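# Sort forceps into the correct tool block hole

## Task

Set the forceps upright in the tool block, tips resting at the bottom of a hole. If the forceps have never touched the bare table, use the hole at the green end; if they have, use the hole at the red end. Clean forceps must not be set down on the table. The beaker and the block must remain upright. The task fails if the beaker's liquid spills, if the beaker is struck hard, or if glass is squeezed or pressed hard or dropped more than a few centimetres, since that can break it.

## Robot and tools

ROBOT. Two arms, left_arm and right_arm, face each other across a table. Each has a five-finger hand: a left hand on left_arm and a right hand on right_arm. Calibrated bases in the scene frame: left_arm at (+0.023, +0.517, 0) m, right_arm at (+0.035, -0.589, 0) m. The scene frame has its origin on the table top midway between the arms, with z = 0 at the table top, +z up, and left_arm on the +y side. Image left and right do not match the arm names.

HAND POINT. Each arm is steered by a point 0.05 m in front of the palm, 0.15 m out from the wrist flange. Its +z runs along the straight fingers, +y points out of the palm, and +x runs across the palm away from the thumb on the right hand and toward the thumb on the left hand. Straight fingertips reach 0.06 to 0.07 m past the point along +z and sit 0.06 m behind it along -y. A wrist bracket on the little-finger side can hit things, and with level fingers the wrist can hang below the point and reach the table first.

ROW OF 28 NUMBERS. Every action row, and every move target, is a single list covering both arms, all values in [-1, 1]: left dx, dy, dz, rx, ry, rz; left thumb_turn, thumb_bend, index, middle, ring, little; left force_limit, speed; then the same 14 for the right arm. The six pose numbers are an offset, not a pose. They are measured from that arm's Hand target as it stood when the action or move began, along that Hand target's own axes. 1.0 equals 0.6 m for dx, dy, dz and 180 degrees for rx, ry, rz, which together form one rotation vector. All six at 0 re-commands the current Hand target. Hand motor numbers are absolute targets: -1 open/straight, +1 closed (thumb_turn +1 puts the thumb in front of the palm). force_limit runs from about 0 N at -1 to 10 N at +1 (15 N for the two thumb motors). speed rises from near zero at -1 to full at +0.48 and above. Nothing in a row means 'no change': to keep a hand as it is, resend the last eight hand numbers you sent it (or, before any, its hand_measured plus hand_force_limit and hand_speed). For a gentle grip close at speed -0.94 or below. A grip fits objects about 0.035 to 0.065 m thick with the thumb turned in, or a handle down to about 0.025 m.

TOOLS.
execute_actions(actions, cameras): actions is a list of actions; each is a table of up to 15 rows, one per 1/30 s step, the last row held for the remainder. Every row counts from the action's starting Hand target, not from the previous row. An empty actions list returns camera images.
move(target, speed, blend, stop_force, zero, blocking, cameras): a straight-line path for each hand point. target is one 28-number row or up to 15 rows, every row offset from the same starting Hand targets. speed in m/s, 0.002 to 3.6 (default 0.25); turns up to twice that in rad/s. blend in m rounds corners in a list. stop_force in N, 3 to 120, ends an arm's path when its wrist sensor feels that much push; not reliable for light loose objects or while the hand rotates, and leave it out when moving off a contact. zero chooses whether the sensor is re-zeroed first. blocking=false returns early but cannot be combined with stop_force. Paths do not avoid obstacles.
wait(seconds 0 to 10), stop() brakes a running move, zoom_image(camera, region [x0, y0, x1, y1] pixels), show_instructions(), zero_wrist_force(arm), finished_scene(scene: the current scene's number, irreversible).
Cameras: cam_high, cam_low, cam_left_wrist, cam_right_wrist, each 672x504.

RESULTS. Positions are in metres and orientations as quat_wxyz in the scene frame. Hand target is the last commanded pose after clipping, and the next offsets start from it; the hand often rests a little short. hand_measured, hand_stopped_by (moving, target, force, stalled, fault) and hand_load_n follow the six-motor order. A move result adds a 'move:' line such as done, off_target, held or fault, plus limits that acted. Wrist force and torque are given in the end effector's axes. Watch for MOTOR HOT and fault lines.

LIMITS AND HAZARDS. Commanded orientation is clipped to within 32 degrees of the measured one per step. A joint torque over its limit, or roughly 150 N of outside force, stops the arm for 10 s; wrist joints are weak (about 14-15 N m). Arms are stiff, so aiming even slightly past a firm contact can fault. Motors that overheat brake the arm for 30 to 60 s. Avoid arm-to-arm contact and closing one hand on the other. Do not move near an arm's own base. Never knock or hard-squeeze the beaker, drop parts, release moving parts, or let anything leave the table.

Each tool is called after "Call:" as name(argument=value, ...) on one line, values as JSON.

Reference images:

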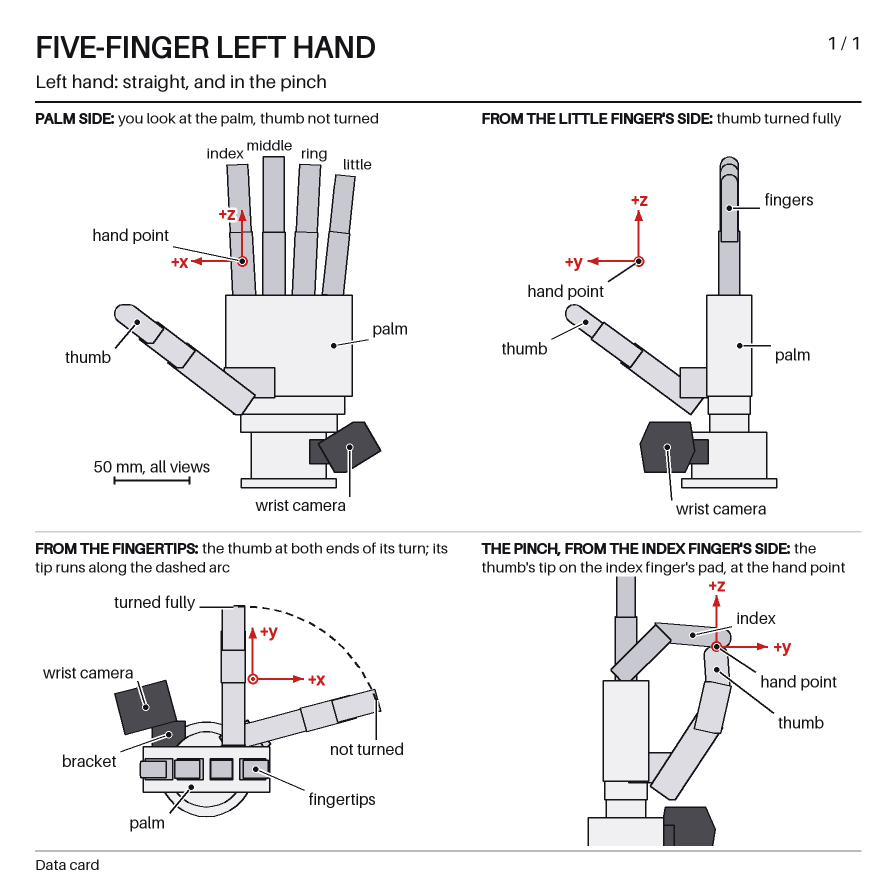

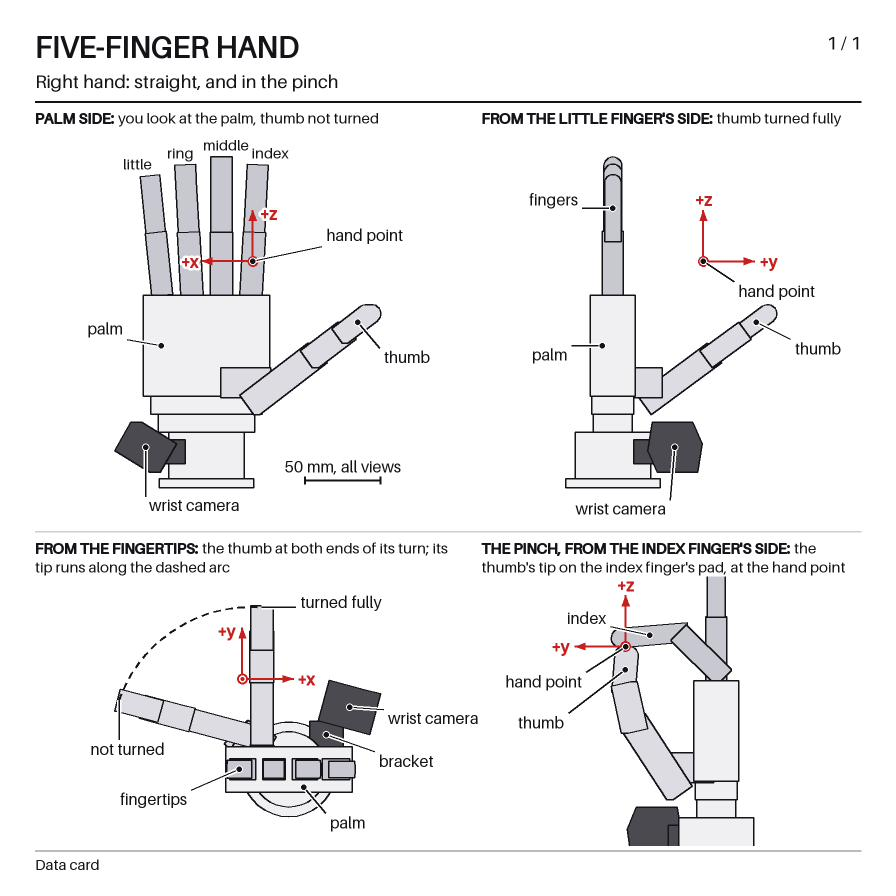

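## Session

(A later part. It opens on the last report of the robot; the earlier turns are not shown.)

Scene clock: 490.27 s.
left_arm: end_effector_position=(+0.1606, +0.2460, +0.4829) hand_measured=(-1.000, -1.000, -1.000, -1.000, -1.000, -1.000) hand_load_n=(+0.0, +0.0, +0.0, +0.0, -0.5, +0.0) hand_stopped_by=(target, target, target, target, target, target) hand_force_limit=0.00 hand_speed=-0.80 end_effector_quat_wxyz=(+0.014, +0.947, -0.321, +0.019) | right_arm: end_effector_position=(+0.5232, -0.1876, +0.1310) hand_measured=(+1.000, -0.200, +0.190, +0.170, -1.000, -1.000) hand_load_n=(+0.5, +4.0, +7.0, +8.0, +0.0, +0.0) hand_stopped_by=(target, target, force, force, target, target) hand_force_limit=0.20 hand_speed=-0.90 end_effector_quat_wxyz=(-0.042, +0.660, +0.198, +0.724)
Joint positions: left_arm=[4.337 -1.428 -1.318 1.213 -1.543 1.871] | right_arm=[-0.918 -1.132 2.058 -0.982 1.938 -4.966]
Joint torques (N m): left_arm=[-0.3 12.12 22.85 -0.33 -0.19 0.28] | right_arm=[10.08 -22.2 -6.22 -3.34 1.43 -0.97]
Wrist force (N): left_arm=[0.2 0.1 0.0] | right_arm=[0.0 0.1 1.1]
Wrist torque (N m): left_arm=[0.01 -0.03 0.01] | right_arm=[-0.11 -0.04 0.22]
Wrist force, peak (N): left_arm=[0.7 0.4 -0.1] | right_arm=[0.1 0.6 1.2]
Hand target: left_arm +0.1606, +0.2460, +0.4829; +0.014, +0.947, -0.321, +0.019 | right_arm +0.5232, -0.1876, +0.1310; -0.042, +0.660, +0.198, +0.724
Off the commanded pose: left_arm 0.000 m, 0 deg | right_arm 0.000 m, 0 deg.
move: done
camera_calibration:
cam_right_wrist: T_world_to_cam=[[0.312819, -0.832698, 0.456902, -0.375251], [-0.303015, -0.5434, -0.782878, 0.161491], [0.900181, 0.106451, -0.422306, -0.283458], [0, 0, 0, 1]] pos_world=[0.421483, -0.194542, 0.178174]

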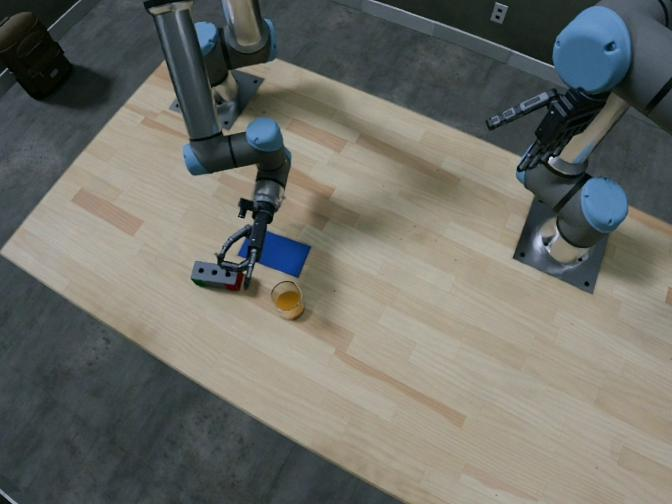

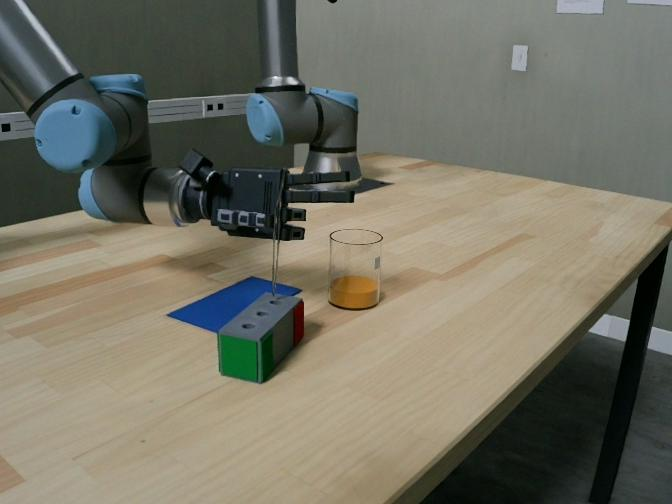

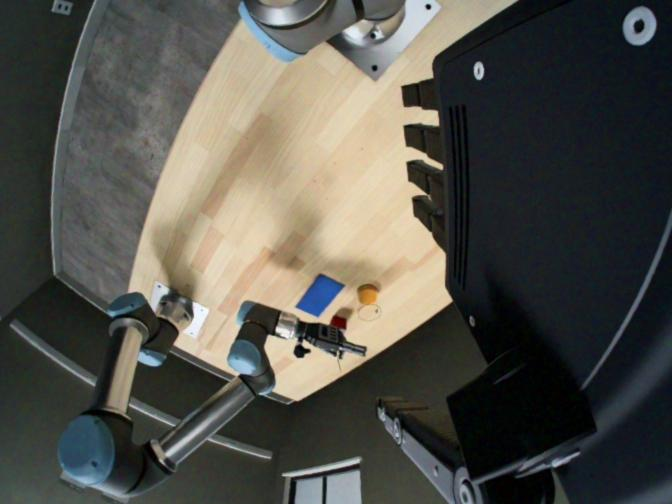

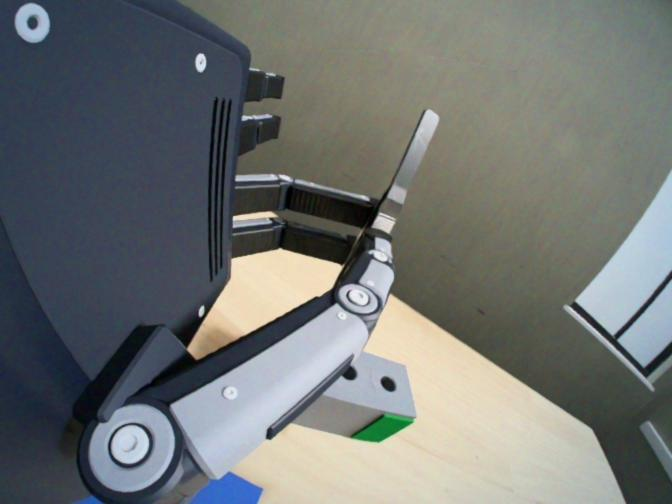

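Call:
move(target=[0,0,0,0,0,0,-1,-1,-1,-1,-1,-1,0,-0.8,-0.0193,-0.0060,0.0028,0,0,0,1,-0.2,0.47,0.47,-1,-1,0.2,-0.9], speed=0.012, stop_force=3, cameras=["cam_low","cam_high","cam_right_wrist"])

Call:
zoom_image(camera="cam_low", region=[240, 260, 310, 330])

Call:
zoom_image(camera="cam_low", region=[200, 160, 360, 330])

Scene clock: 527.90 s.
left_arm: end_effector_position=(+0.1606, +0.2460, +0.4829) hand_measured=(-1.000, -1.000, -1.000, -1.000, -1.000, -1.000) hand_load_n=(+0.0, +0.0, +0.0, +0.0, +0.0, +0.0) hand_stopped_by=(target, target, target, target, target, target) hand_force_limit=0.00 hand_speed=-0.80 end_effector_quat_wxyz=(+0.014, +0.947, -0.321, +0.019) | right_arm: end_effector_position=(+0.5251, -0.1861, +0.1190) hand_measured=(+1.000, -0.200, +0.190, +0.170, -1.000, -1.000) hand_load_n=(+0.5, +4.5, +7.0, +8.0, +0.0, +0.0) hand_stopped_by=(target, target, force, force, target, target) hand_force_limit=0.20 hand_speed=-0.90 end_effector_quat_wxyz=(-0.042, +0.660, +0.198, +0.724)
Joint positions: left_arm=[4.337 -1.428 -1.318 1.213 -1.543 1.871] | right_arm=[-0.918 -1.102 2.056 -1.01 1.938 -4.966]
Joint torques (N m): left_arm=[1.13 12.16 23.38 -0.28 -0.03 0.17] | right_arm=[-11.47 -23.2 -23.66 -3.28 -0.62 0.84]
Wrist force (N): left_arm=[0.3 0.2 -0.2] | right_arm=[0.4 0.0 1.1]
Wrist torque (N m): left_arm=[0.03 -0.06 0.01] | right_arm=[-0.14 -0.08 0.23]
Wrist force, peak (N): left_arm=[0.7 0.3 -0.1] | right_arm=[-0.3 0.3 1.6]
Hand target: left_arm +0.1606, +0.2460, +0.4829; +0.014, +0.947, -0.321, +0.019 | right_arm +0.5251, -0.1861, +0.1190; -0.042, +0.660, +0.198, +0.724
Off the commanded pose: left_arm 0.000 m, 0 deg | right_arm 0.000 m, 0 deg.
move: done
camera_calibration:
cam_right_wrist: T_world_to_cam=[[0.312819, -0.832698, 0.456902, -0.369113], [-0.303015, -0.5434, -0.782878, 0.153487], [0.900181, 0.106451, -0.422306, -0.290396], [0, 0, 0, 1]] pos_world=[0.423383, -0.193042, 0.166174]
Images, in order (width x height): cam_high 672x504, cam_low 672x504, cam_right_wrist 672x504.

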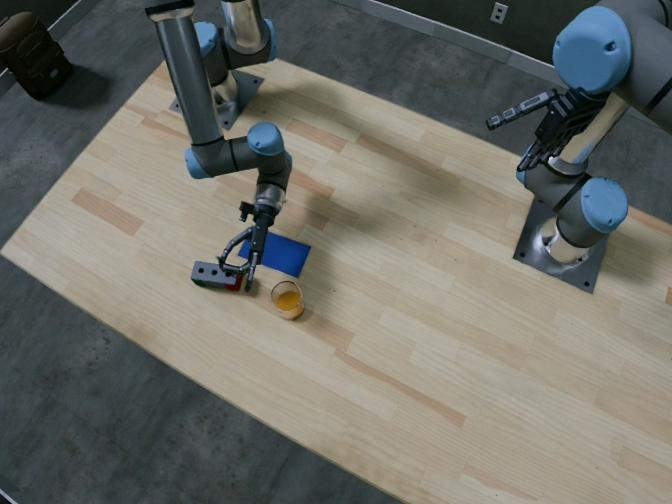

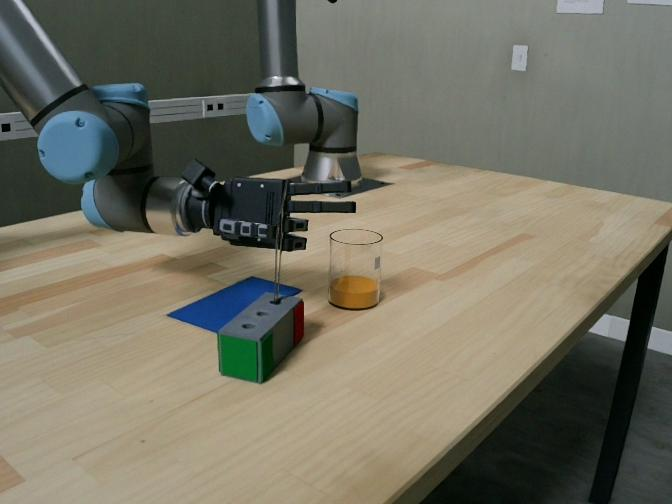

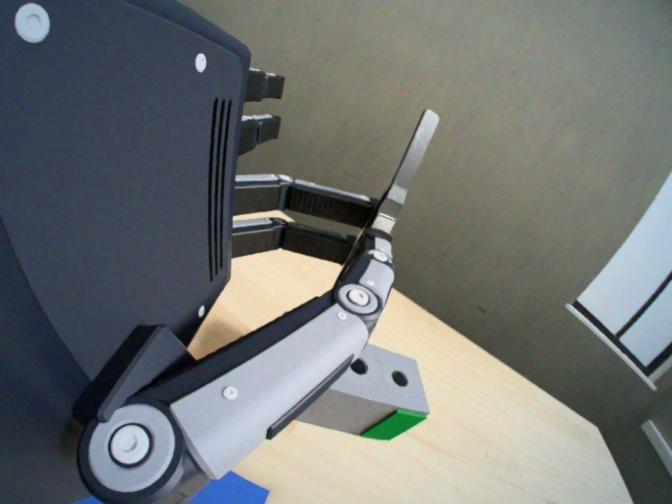

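Scaled by 7.200 from the camera's 672x504 image, which has a finer 960x720 frame.

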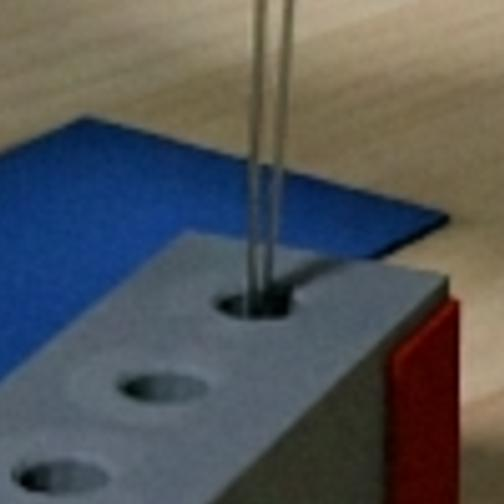

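Scaled by 2.965 from the camera's 672x504 image, which has a finer 960x720 frame.

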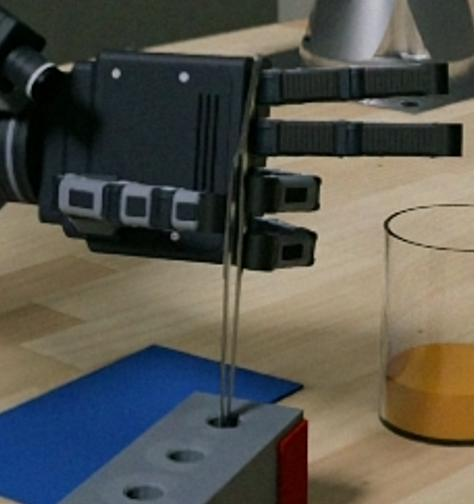

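Call:
move(target=[0,0,0,0,0,0,-1,-1,-1,-1,-1,-1,0,-0.8,-0.0665,-0.0157,-0.0036,0,0,0,1,-0.2,0.47,0.47,-1,-1,0.2,-0.9], speed=0.015, stop_force=3, cameras=["cam_low","cam_high","cam_right_wrist"])

Call:
zoom_image(camera="cam_low", region=[210, 210, 340, 340])

Call:
zoom_image(camera="cam_high", region=[180, 220, 280, 310])

Scene clock: 545.23 s.
left_arm: end_effector_position=(+0.1606, +0.2460, +0.4829) hand_measured=(-1.000, -1.000, -1.000, -1.000, -1.000, -1.000) hand_load_n=(+0.0, +0.0, +0.0, +0.0, +0.0, +0.0) hand_stopped_by=(target, target, target, target, target, target) hand_force_limit=0.00 hand_speed=-0.80 end_effector_quat_wxyz=(+0.014, +0.947, -0.321, +0.019) | right_arm: end_effector_position=(+0.5251, -0.1862, +0.0789) hand_measured=(+1.000, -0.202, +0.190, +0.170, -1.000, -1.000) hand_load_n=(+0.5, +5.5, +6.0, +7.0, +0.0, +0.0) hand_stopped_by=(target, target, force, force, target, target) hand_force_limit=0.20 hand_speed=-0.90 end_effector_quat_wxyz=(-0.042, +0.660, +0.198, +0.724)
Joint positions: left_arm=[4.337 -1.428 -1.318 1.213 -1.543 1.871] | right_arm=[-0.918 -1.012 2.067 -1.111 1.938 -4.966]
Joint torques (N m): left_arm=[0.04 12.34 22.95 -0.34 0.14 0.23] | right_arm=[-10.97 -42.51 -6.91 -0.23 -0.67 0.81]
Wrist force (N): left_arm=[0.3 0.0 -0.5] | right_arm=[0.2 0.1 0.7]
Wrist torque (N m): left_arm=[0.03 -0.07 0.02] | right_arm=[-0.12 -0.03 0.20]
Wrist force, peak (N): left_arm=[0.0 0.7 -0.1] | right_arm=[4.7 1.2 1.3]
Hand target: left_arm +0.1606, +0.2460, +0.4829; +0.014, +0.947, -0.321, +0.019 | right_arm +0.5251, -0.1862, +0.0789; -0.042, +0.660, +0.198, +0.724 (not the last commanded pose)
Off the commanded pose: left_arm 0.000 m, 0 deg | right_arm 0.001 m, 0 deg.
move: contact (right_arm)
camera_calibration:
cam_right_wrist: T_world_to_cam=[[0.312922, -0.832684, 0.456855, -0.350827], [-0.302992, -0.543399, -0.782888, 0.122085], [0.900153, 0.10656, -0.422338, -0.307293], [0, 0, 0, 1]] pos_world=[0.423383, -0.193042, 0.126074]
Images, in order (width x height): cam_high 672x504, cam_low 672x504, cam_right_wrist 672x504.

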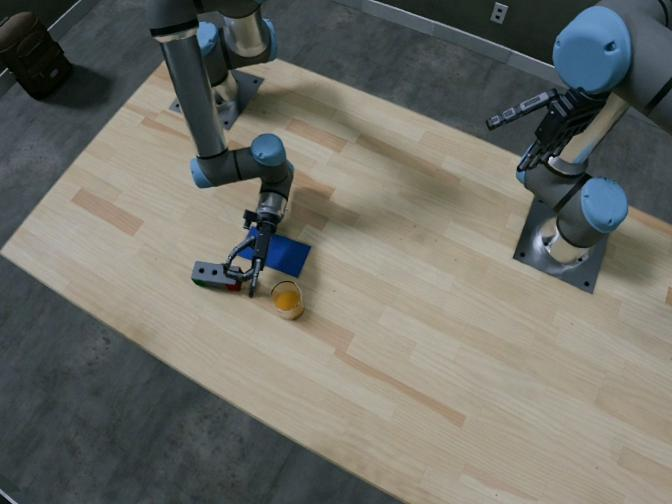

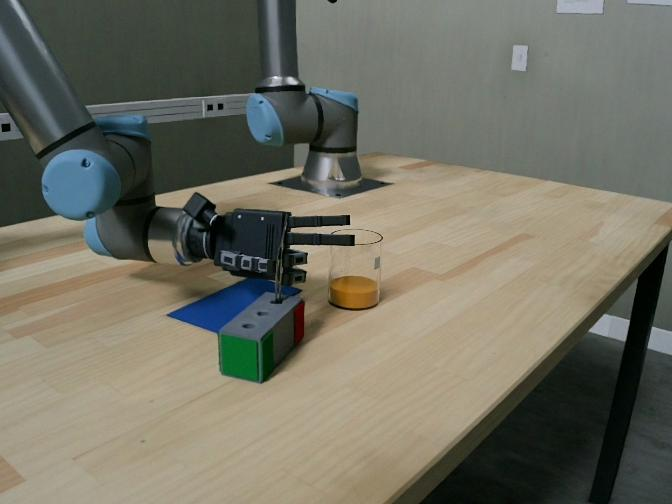

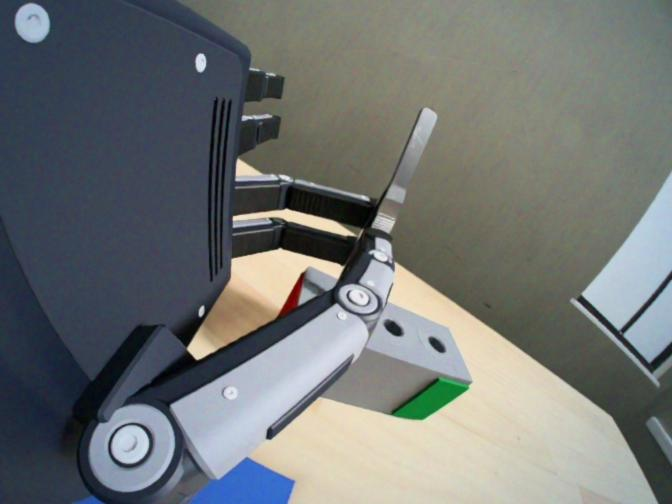

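Scaled by 3.877 from the camera's 672x504 image, which has a finer 960x720 frame.

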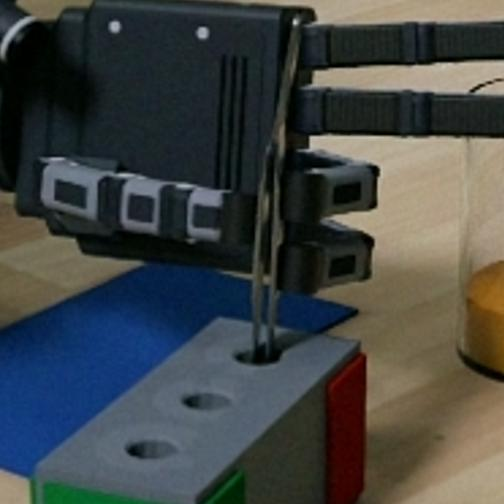

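Scaled by 5.040 from the camera's 672x504 image, which has a finer 960x720 frame.

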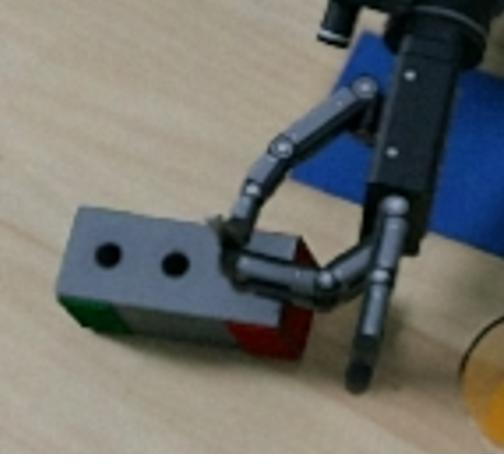

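Call:
move(target=[0,0,0,0,0,0,-1,-1,-1,-1,-1,-1,0,-0.8,0,0,0,0,0,0,1,-0.2,0.0,0.0,-1,-1,0.2,-0.85], speed=0.05, cameras=["cam_low","cam_high","cam_right_wrist"])

Call:
zoom_image(camera="cam_low", region=[210, 210, 340, 340])

Call:
zoom_image(camera="cam_right_wrist", region=[220, 80, 472, 332])

Scene clock: 582.63 s.
left_arm: end_effector_position=(+0.1606, +0.2460, +0.4829) hand_measured=(-1.000, -1.000, -1.000, -1.000, -1.000, -1.000) hand_load_n=(+0.0, +0.0, +0.0, +0.0, +0.0, +0.0) hand_stopped_by=(target, target, target, target, target, target) hand_force_limit=0.00 hand_speed=-0.80 end_effector_quat_wxyz=(+0.014, +0.947, -0.321, +0.019) | right_arm: end_effector_position=(+0.5251, -0.1862, +0.0789) hand_measured=(+1.000, -0.200, +0.000, +0.000, -1.000, -1.000) hand_load_n=(+0.0, +0.5, +0.0, +0.0, +0.0, +0.0) hand_stopped_by=(target, target, target, target, target, target) hand_force_limit=0.20 hand_speed=-0.85 end_effector_quat_wxyz=(-0.042, +0.660, +0.198, +0.724)
Joint positions: left_arm=[4.337 -1.428 -1.318 1.213 -1.543 1.871] | right_arm=[-0.918 -1.012 2.067 -1.111 1.938 -4.966]
Joint torques (N m): left_arm=[0.55 12.92 23.27 -0.21 -0.16 0.18] | right_arm=[-4.08 -42.68 -16.74 -0.52 0.77 0.9]
Wrist force (N): left_arm=[0.2 0.0 -0.3] | right_arm=[0.4 0.4 0.8]
Wrist torque (N m): left_arm=[0.02 -0.03 0.02] | right_arm=[-0.10 -0.03 0.22]
Wrist force, peak (N): left_arm=[0.7 0.5 -0.1] | right_arm=[0.3 0.5 1.4]
Hand target: left_arm +0.1606, +0.2460, +0.4829; +0.014, +0.947, -0.321, +0.019 | right_arm +0.5251, -0.1862, +0.0789; -0.042, +0.660, +0.198, +0.724
Off the commanded pose: left_arm 0.000 m, 0 deg | right_arm 0.000 m, 0 deg.
move: done
camera_calibration:
cam_right_wrist: T_world_to_cam=[[0.312898, -0.832729, 0.45679, -0.350817], [-0.303017, -0.54333, -0.782926, 0.122114], [0.900153, 0.106561, -0.422338, -0.307293], [0, 0, 0, 1]] pos_world=[0.423383, -0.193042, 0.126074]
Images, in order (width x height): cam_high 672x504, cam_low 672x504, cam_right_wrist 672x504.

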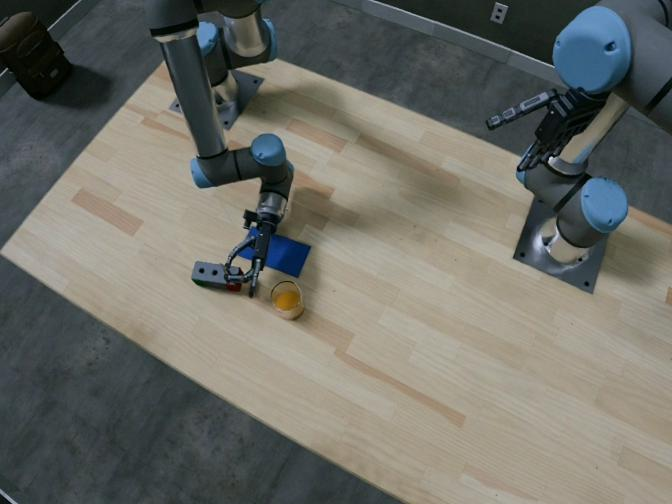

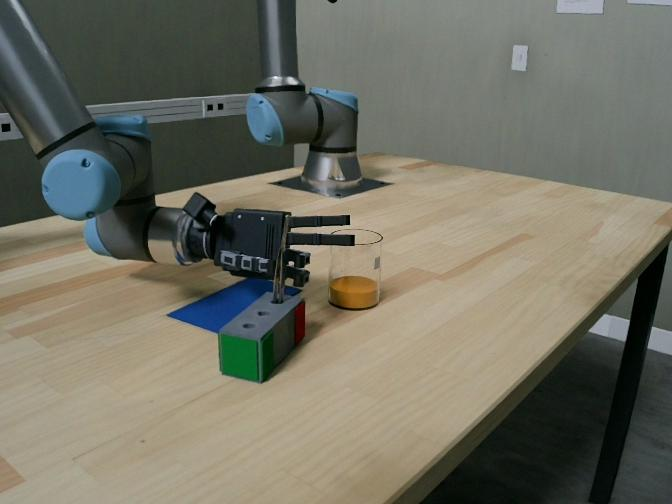

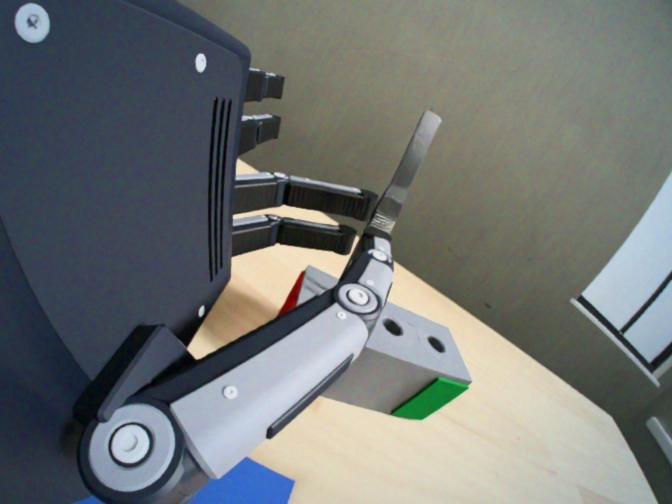

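Scaled by 3.877 from the camera's 672x504 image, which has a finer 960x720 frame.

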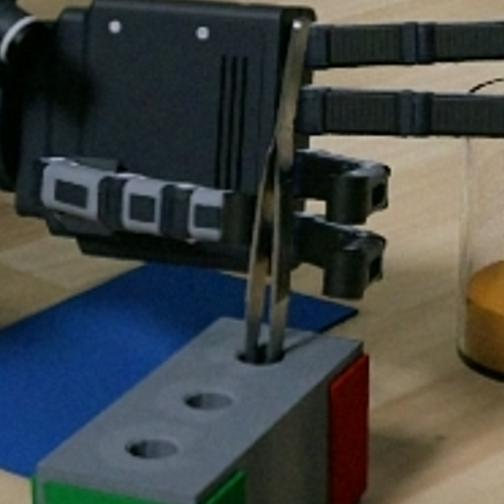

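Scaled by 2.000 from the camera's 672x504 image, which has a finer 960x720 frame.

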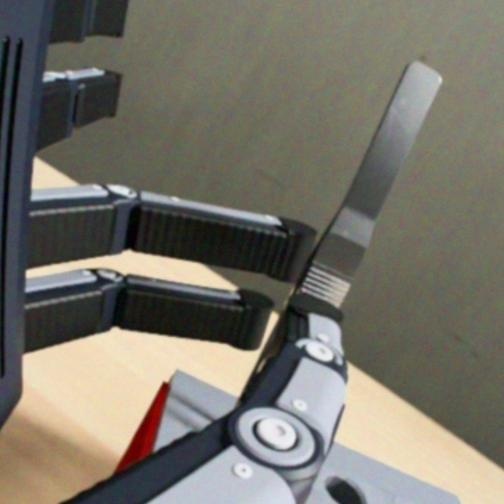

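Call:
move(target=[0,0,0,0,0,0,-1,-1,-1,-1,-1,-1,0,-0.8,0,0,0,0,0,0,1,-0.2,-1,-1,-1,-1,0.2,-0.3], speed=0.05)

Call:
move(target=[[0,0,0,0,0,0,-1,-1,-1,-1,-1,-1,0,-0.8,0,0,-0.05,0,0,0,1,-0.2,-1,-1,-1,-1,0.2,-0.3],[0,0,0,0,0,0,-1,-1,-1,-1,-1,-1,0,-0.8,0.0427,0.0102,-0.1978,0,0,0,1,-0.2,-1,-1,-1,-1,0.2,-0.3]], speed=[0.05,0.2], blend=[0.01,0], cameras=["all"])

Call:
zoom_image(camera="cam_low", region=[200, 190, 340, 400])

Call:
zoom_image(camera="cam_high", region=[170, 200, 310, 310])

Scene clock: 610.17 s.
left_arm: end_effector_position=(+0.1606, +0.2460, +0.4829) hand_measured=(-1.000, -1.000, -1.000, -1.000, -1.000, -1.000) hand_load_n=(+0.5, +0.0, +0.0, +0.0, +0.0, +0.0) hand_stopped_by=(target, target, target, target, target, target) hand_force_limit=0.00 hand_speed=-0.80 end_effector_quat_wxyz=(+0.014, +0.947, -0.321, +0.019) | right_arm: end_effector_position=(+0.5251, -0.1862, +0.0789) hand_measured=(+1.000, -0.200, -1.000, -1.000, -1.000, -1.000) hand_load_n=(+0.0, +0.5, +0.0, +0.0, +0.0, +0.0) hand_stopped_by=(target, target, target, target, target, target) hand_force_limit=0.20 hand_speed=-0.30 end_effector_quat_wxyz=(-0.042, +0.660, +0.198, +0.724)
Joint positions: left_arm=[4.337 -1.428 -1.318 1.213 -1.543 1.871] | right_arm=[-0.918 -1.012 2.067 -1.111 1.938 -4.966]
Joint torques (N m): left_arm=[1.08 12.14 22.05 -0.42 -0.08 -0.03] | right_arm=[1 -42.82 -17.69 -0.64 0.68 0.77]
Wrist force (N): left_arm=[0.2 0.5 -0.2] | right_arm=[0.4 0.2 0.3]
Wrist torque (N m): left_arm=[0.09 -0.04 0.00] | right_arm=[-0.09 -0.03 0.21]
Wrist force, peak (N): left_arm=[0.7 0.2 -0.3] | right_arm=[0.4 0.8 1.2]
Hand target: left_arm +0.1606, +0.2460, +0.4829; +0.014, +0.947, -0.321, +0.019 | right_arm +0.5251, -0.1862, +0.0789; -0.042, +0.660, +0.198, +0.724
Off the commanded pose: left_arm 0.000 m, 0 deg | right_arm 0.000 m, 0 deg.
move: done

Scene clock: 611.90 s.
left_arm: end_effector_position=(+0.1606, +0.2460, +0.4829) hand_measured=(-1.000, -1.000, -1.000, -1.000, -1.000, -1.000) hand_load_n=(+0.0, +0.0, +0.0, +0.0, +0.0, +0.0) hand_stopped_by=(target, target, target, target, target, target) hand_force_limit=0.00 hand_speed=-0.80 end_effector_quat_wxyz=(+0.014, +0.947, -0.321, +0.019) | right_arm: end_effector_position=(+0.4126, -0.2271, +0.0990) hand_measured=(+1.000, -0.200, -1.000, -1.000, -1.000, -1.000) hand_load_n=(+0.0, +0.0, +0.0, +0.0, +0.0, +0.0) hand_stopped_by=(target, target, target, target, target, target) hand_force_limit=0.20 hand_speed=-0.30 end_effector_quat_wxyz=(-0.042, +0.660, +0.198, +0.724)
Joint positions: left_arm=[4.337 -1.428 -1.318 1.213 -1.543 1.871] | right_arm=[-0.785 -1.185 2.315 -1.189 2.071 -4.974]
Joint torques (N m): left_arm=[0.61 11.69 23.16 -0.46 -0.16 0.22] | right_arm=[11.35 -36.43 -2.01 -0.15 1.33 -0.98]
Wrist force (N): left_arm=[-0.1 0.1 0.2] | right_arm=[0.5 -0.1 1.1]
Wrist torque (N m): left_arm=[0.00 0.02 0.00] | right_arm=[-0.16 -0.10 0.23]
Wrist force, peak (N): left_arm=[0.7 0.1 0.2] | right_arm=[0.7 0.1 1.4]
Hand target: left_arm +0.1606, +0.2460, +0.4829; +0.014, +0.947, -0.321, +0.019 | right_arm +0.4124, -0.2271, +0.0990; -0.042, +0.660, +0.198, +0.724
Off the commanded pose: left_arm 0.000 m, 0 deg | right_arm 0.000 m, 0 deg.
move: done
camera_calibration:
cam_right_wrist: T_world_to_cam=[[0.31287, -0.832733, 0.456803, -0.358934], [-0.302992, -0.543326, -0.782939, 0.0814793], [0.900171, 0.106551, -0.422302, -0.193181], [0, 0, 0, 1]] pos_world=[0.310883, -0.234042, 0.146174]

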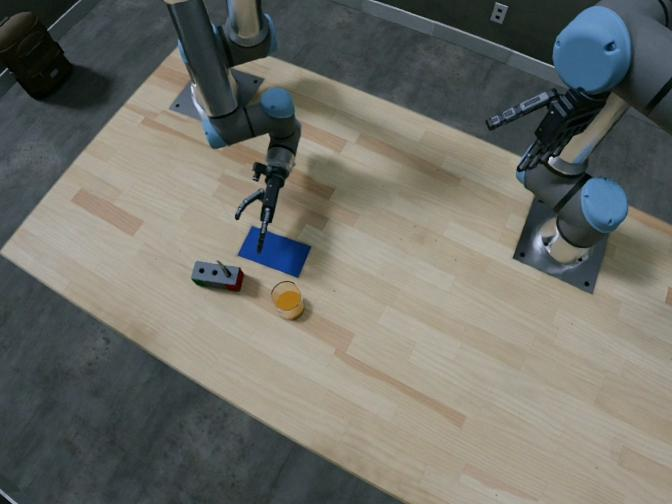

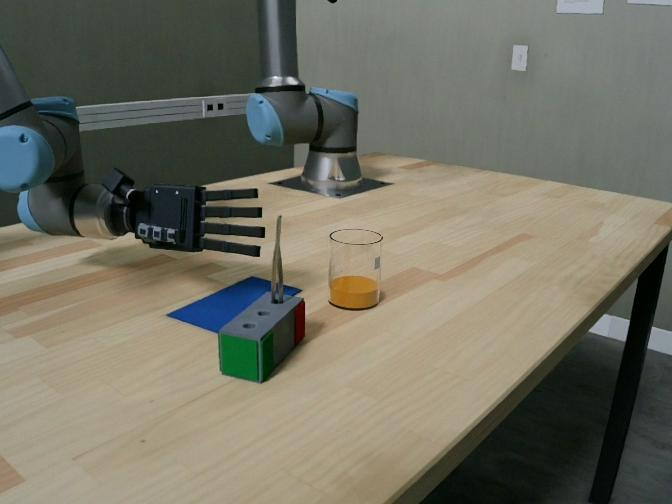

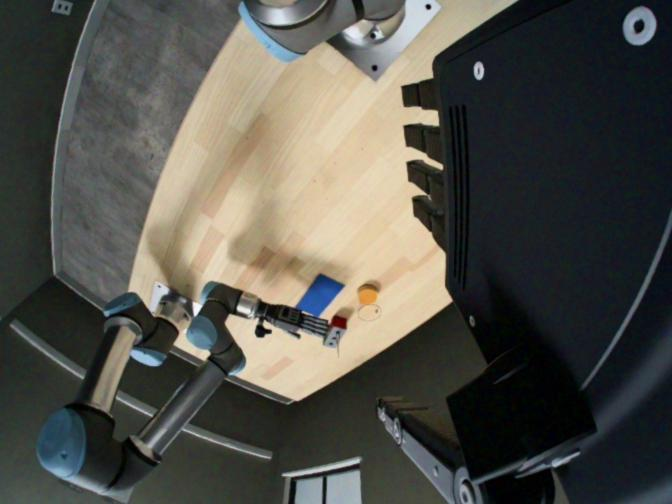

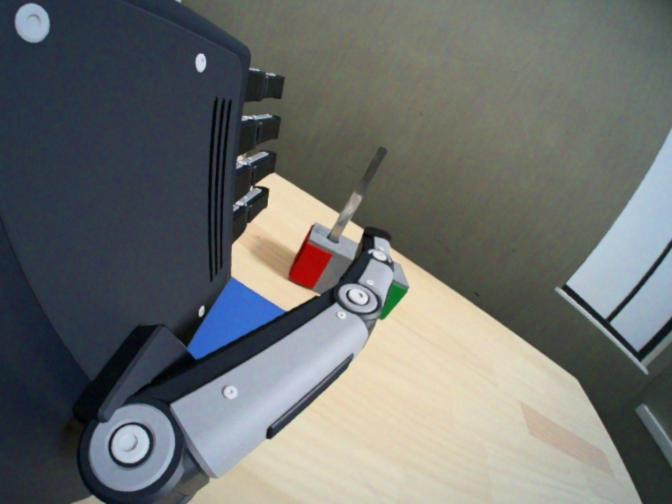

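Scaled by 2.400 from the camera's 672x504 image, which has a finer 960x720 frame.

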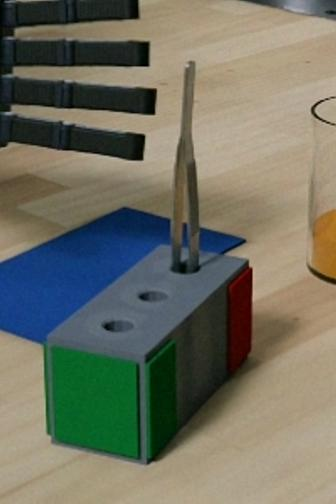

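Scaled by 3.600 from the camera's 672x504 image, which has a finer 960x720 frame.

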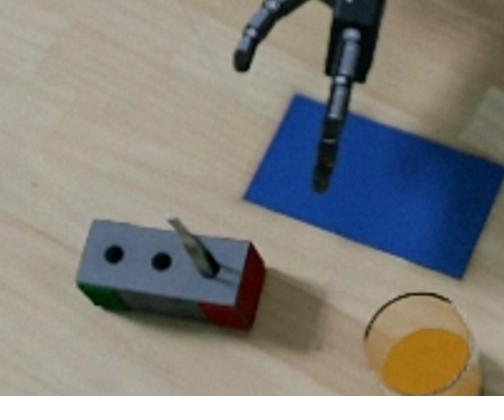

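Call:
finished_scene(scene=1)

The scene is finished: the task was done.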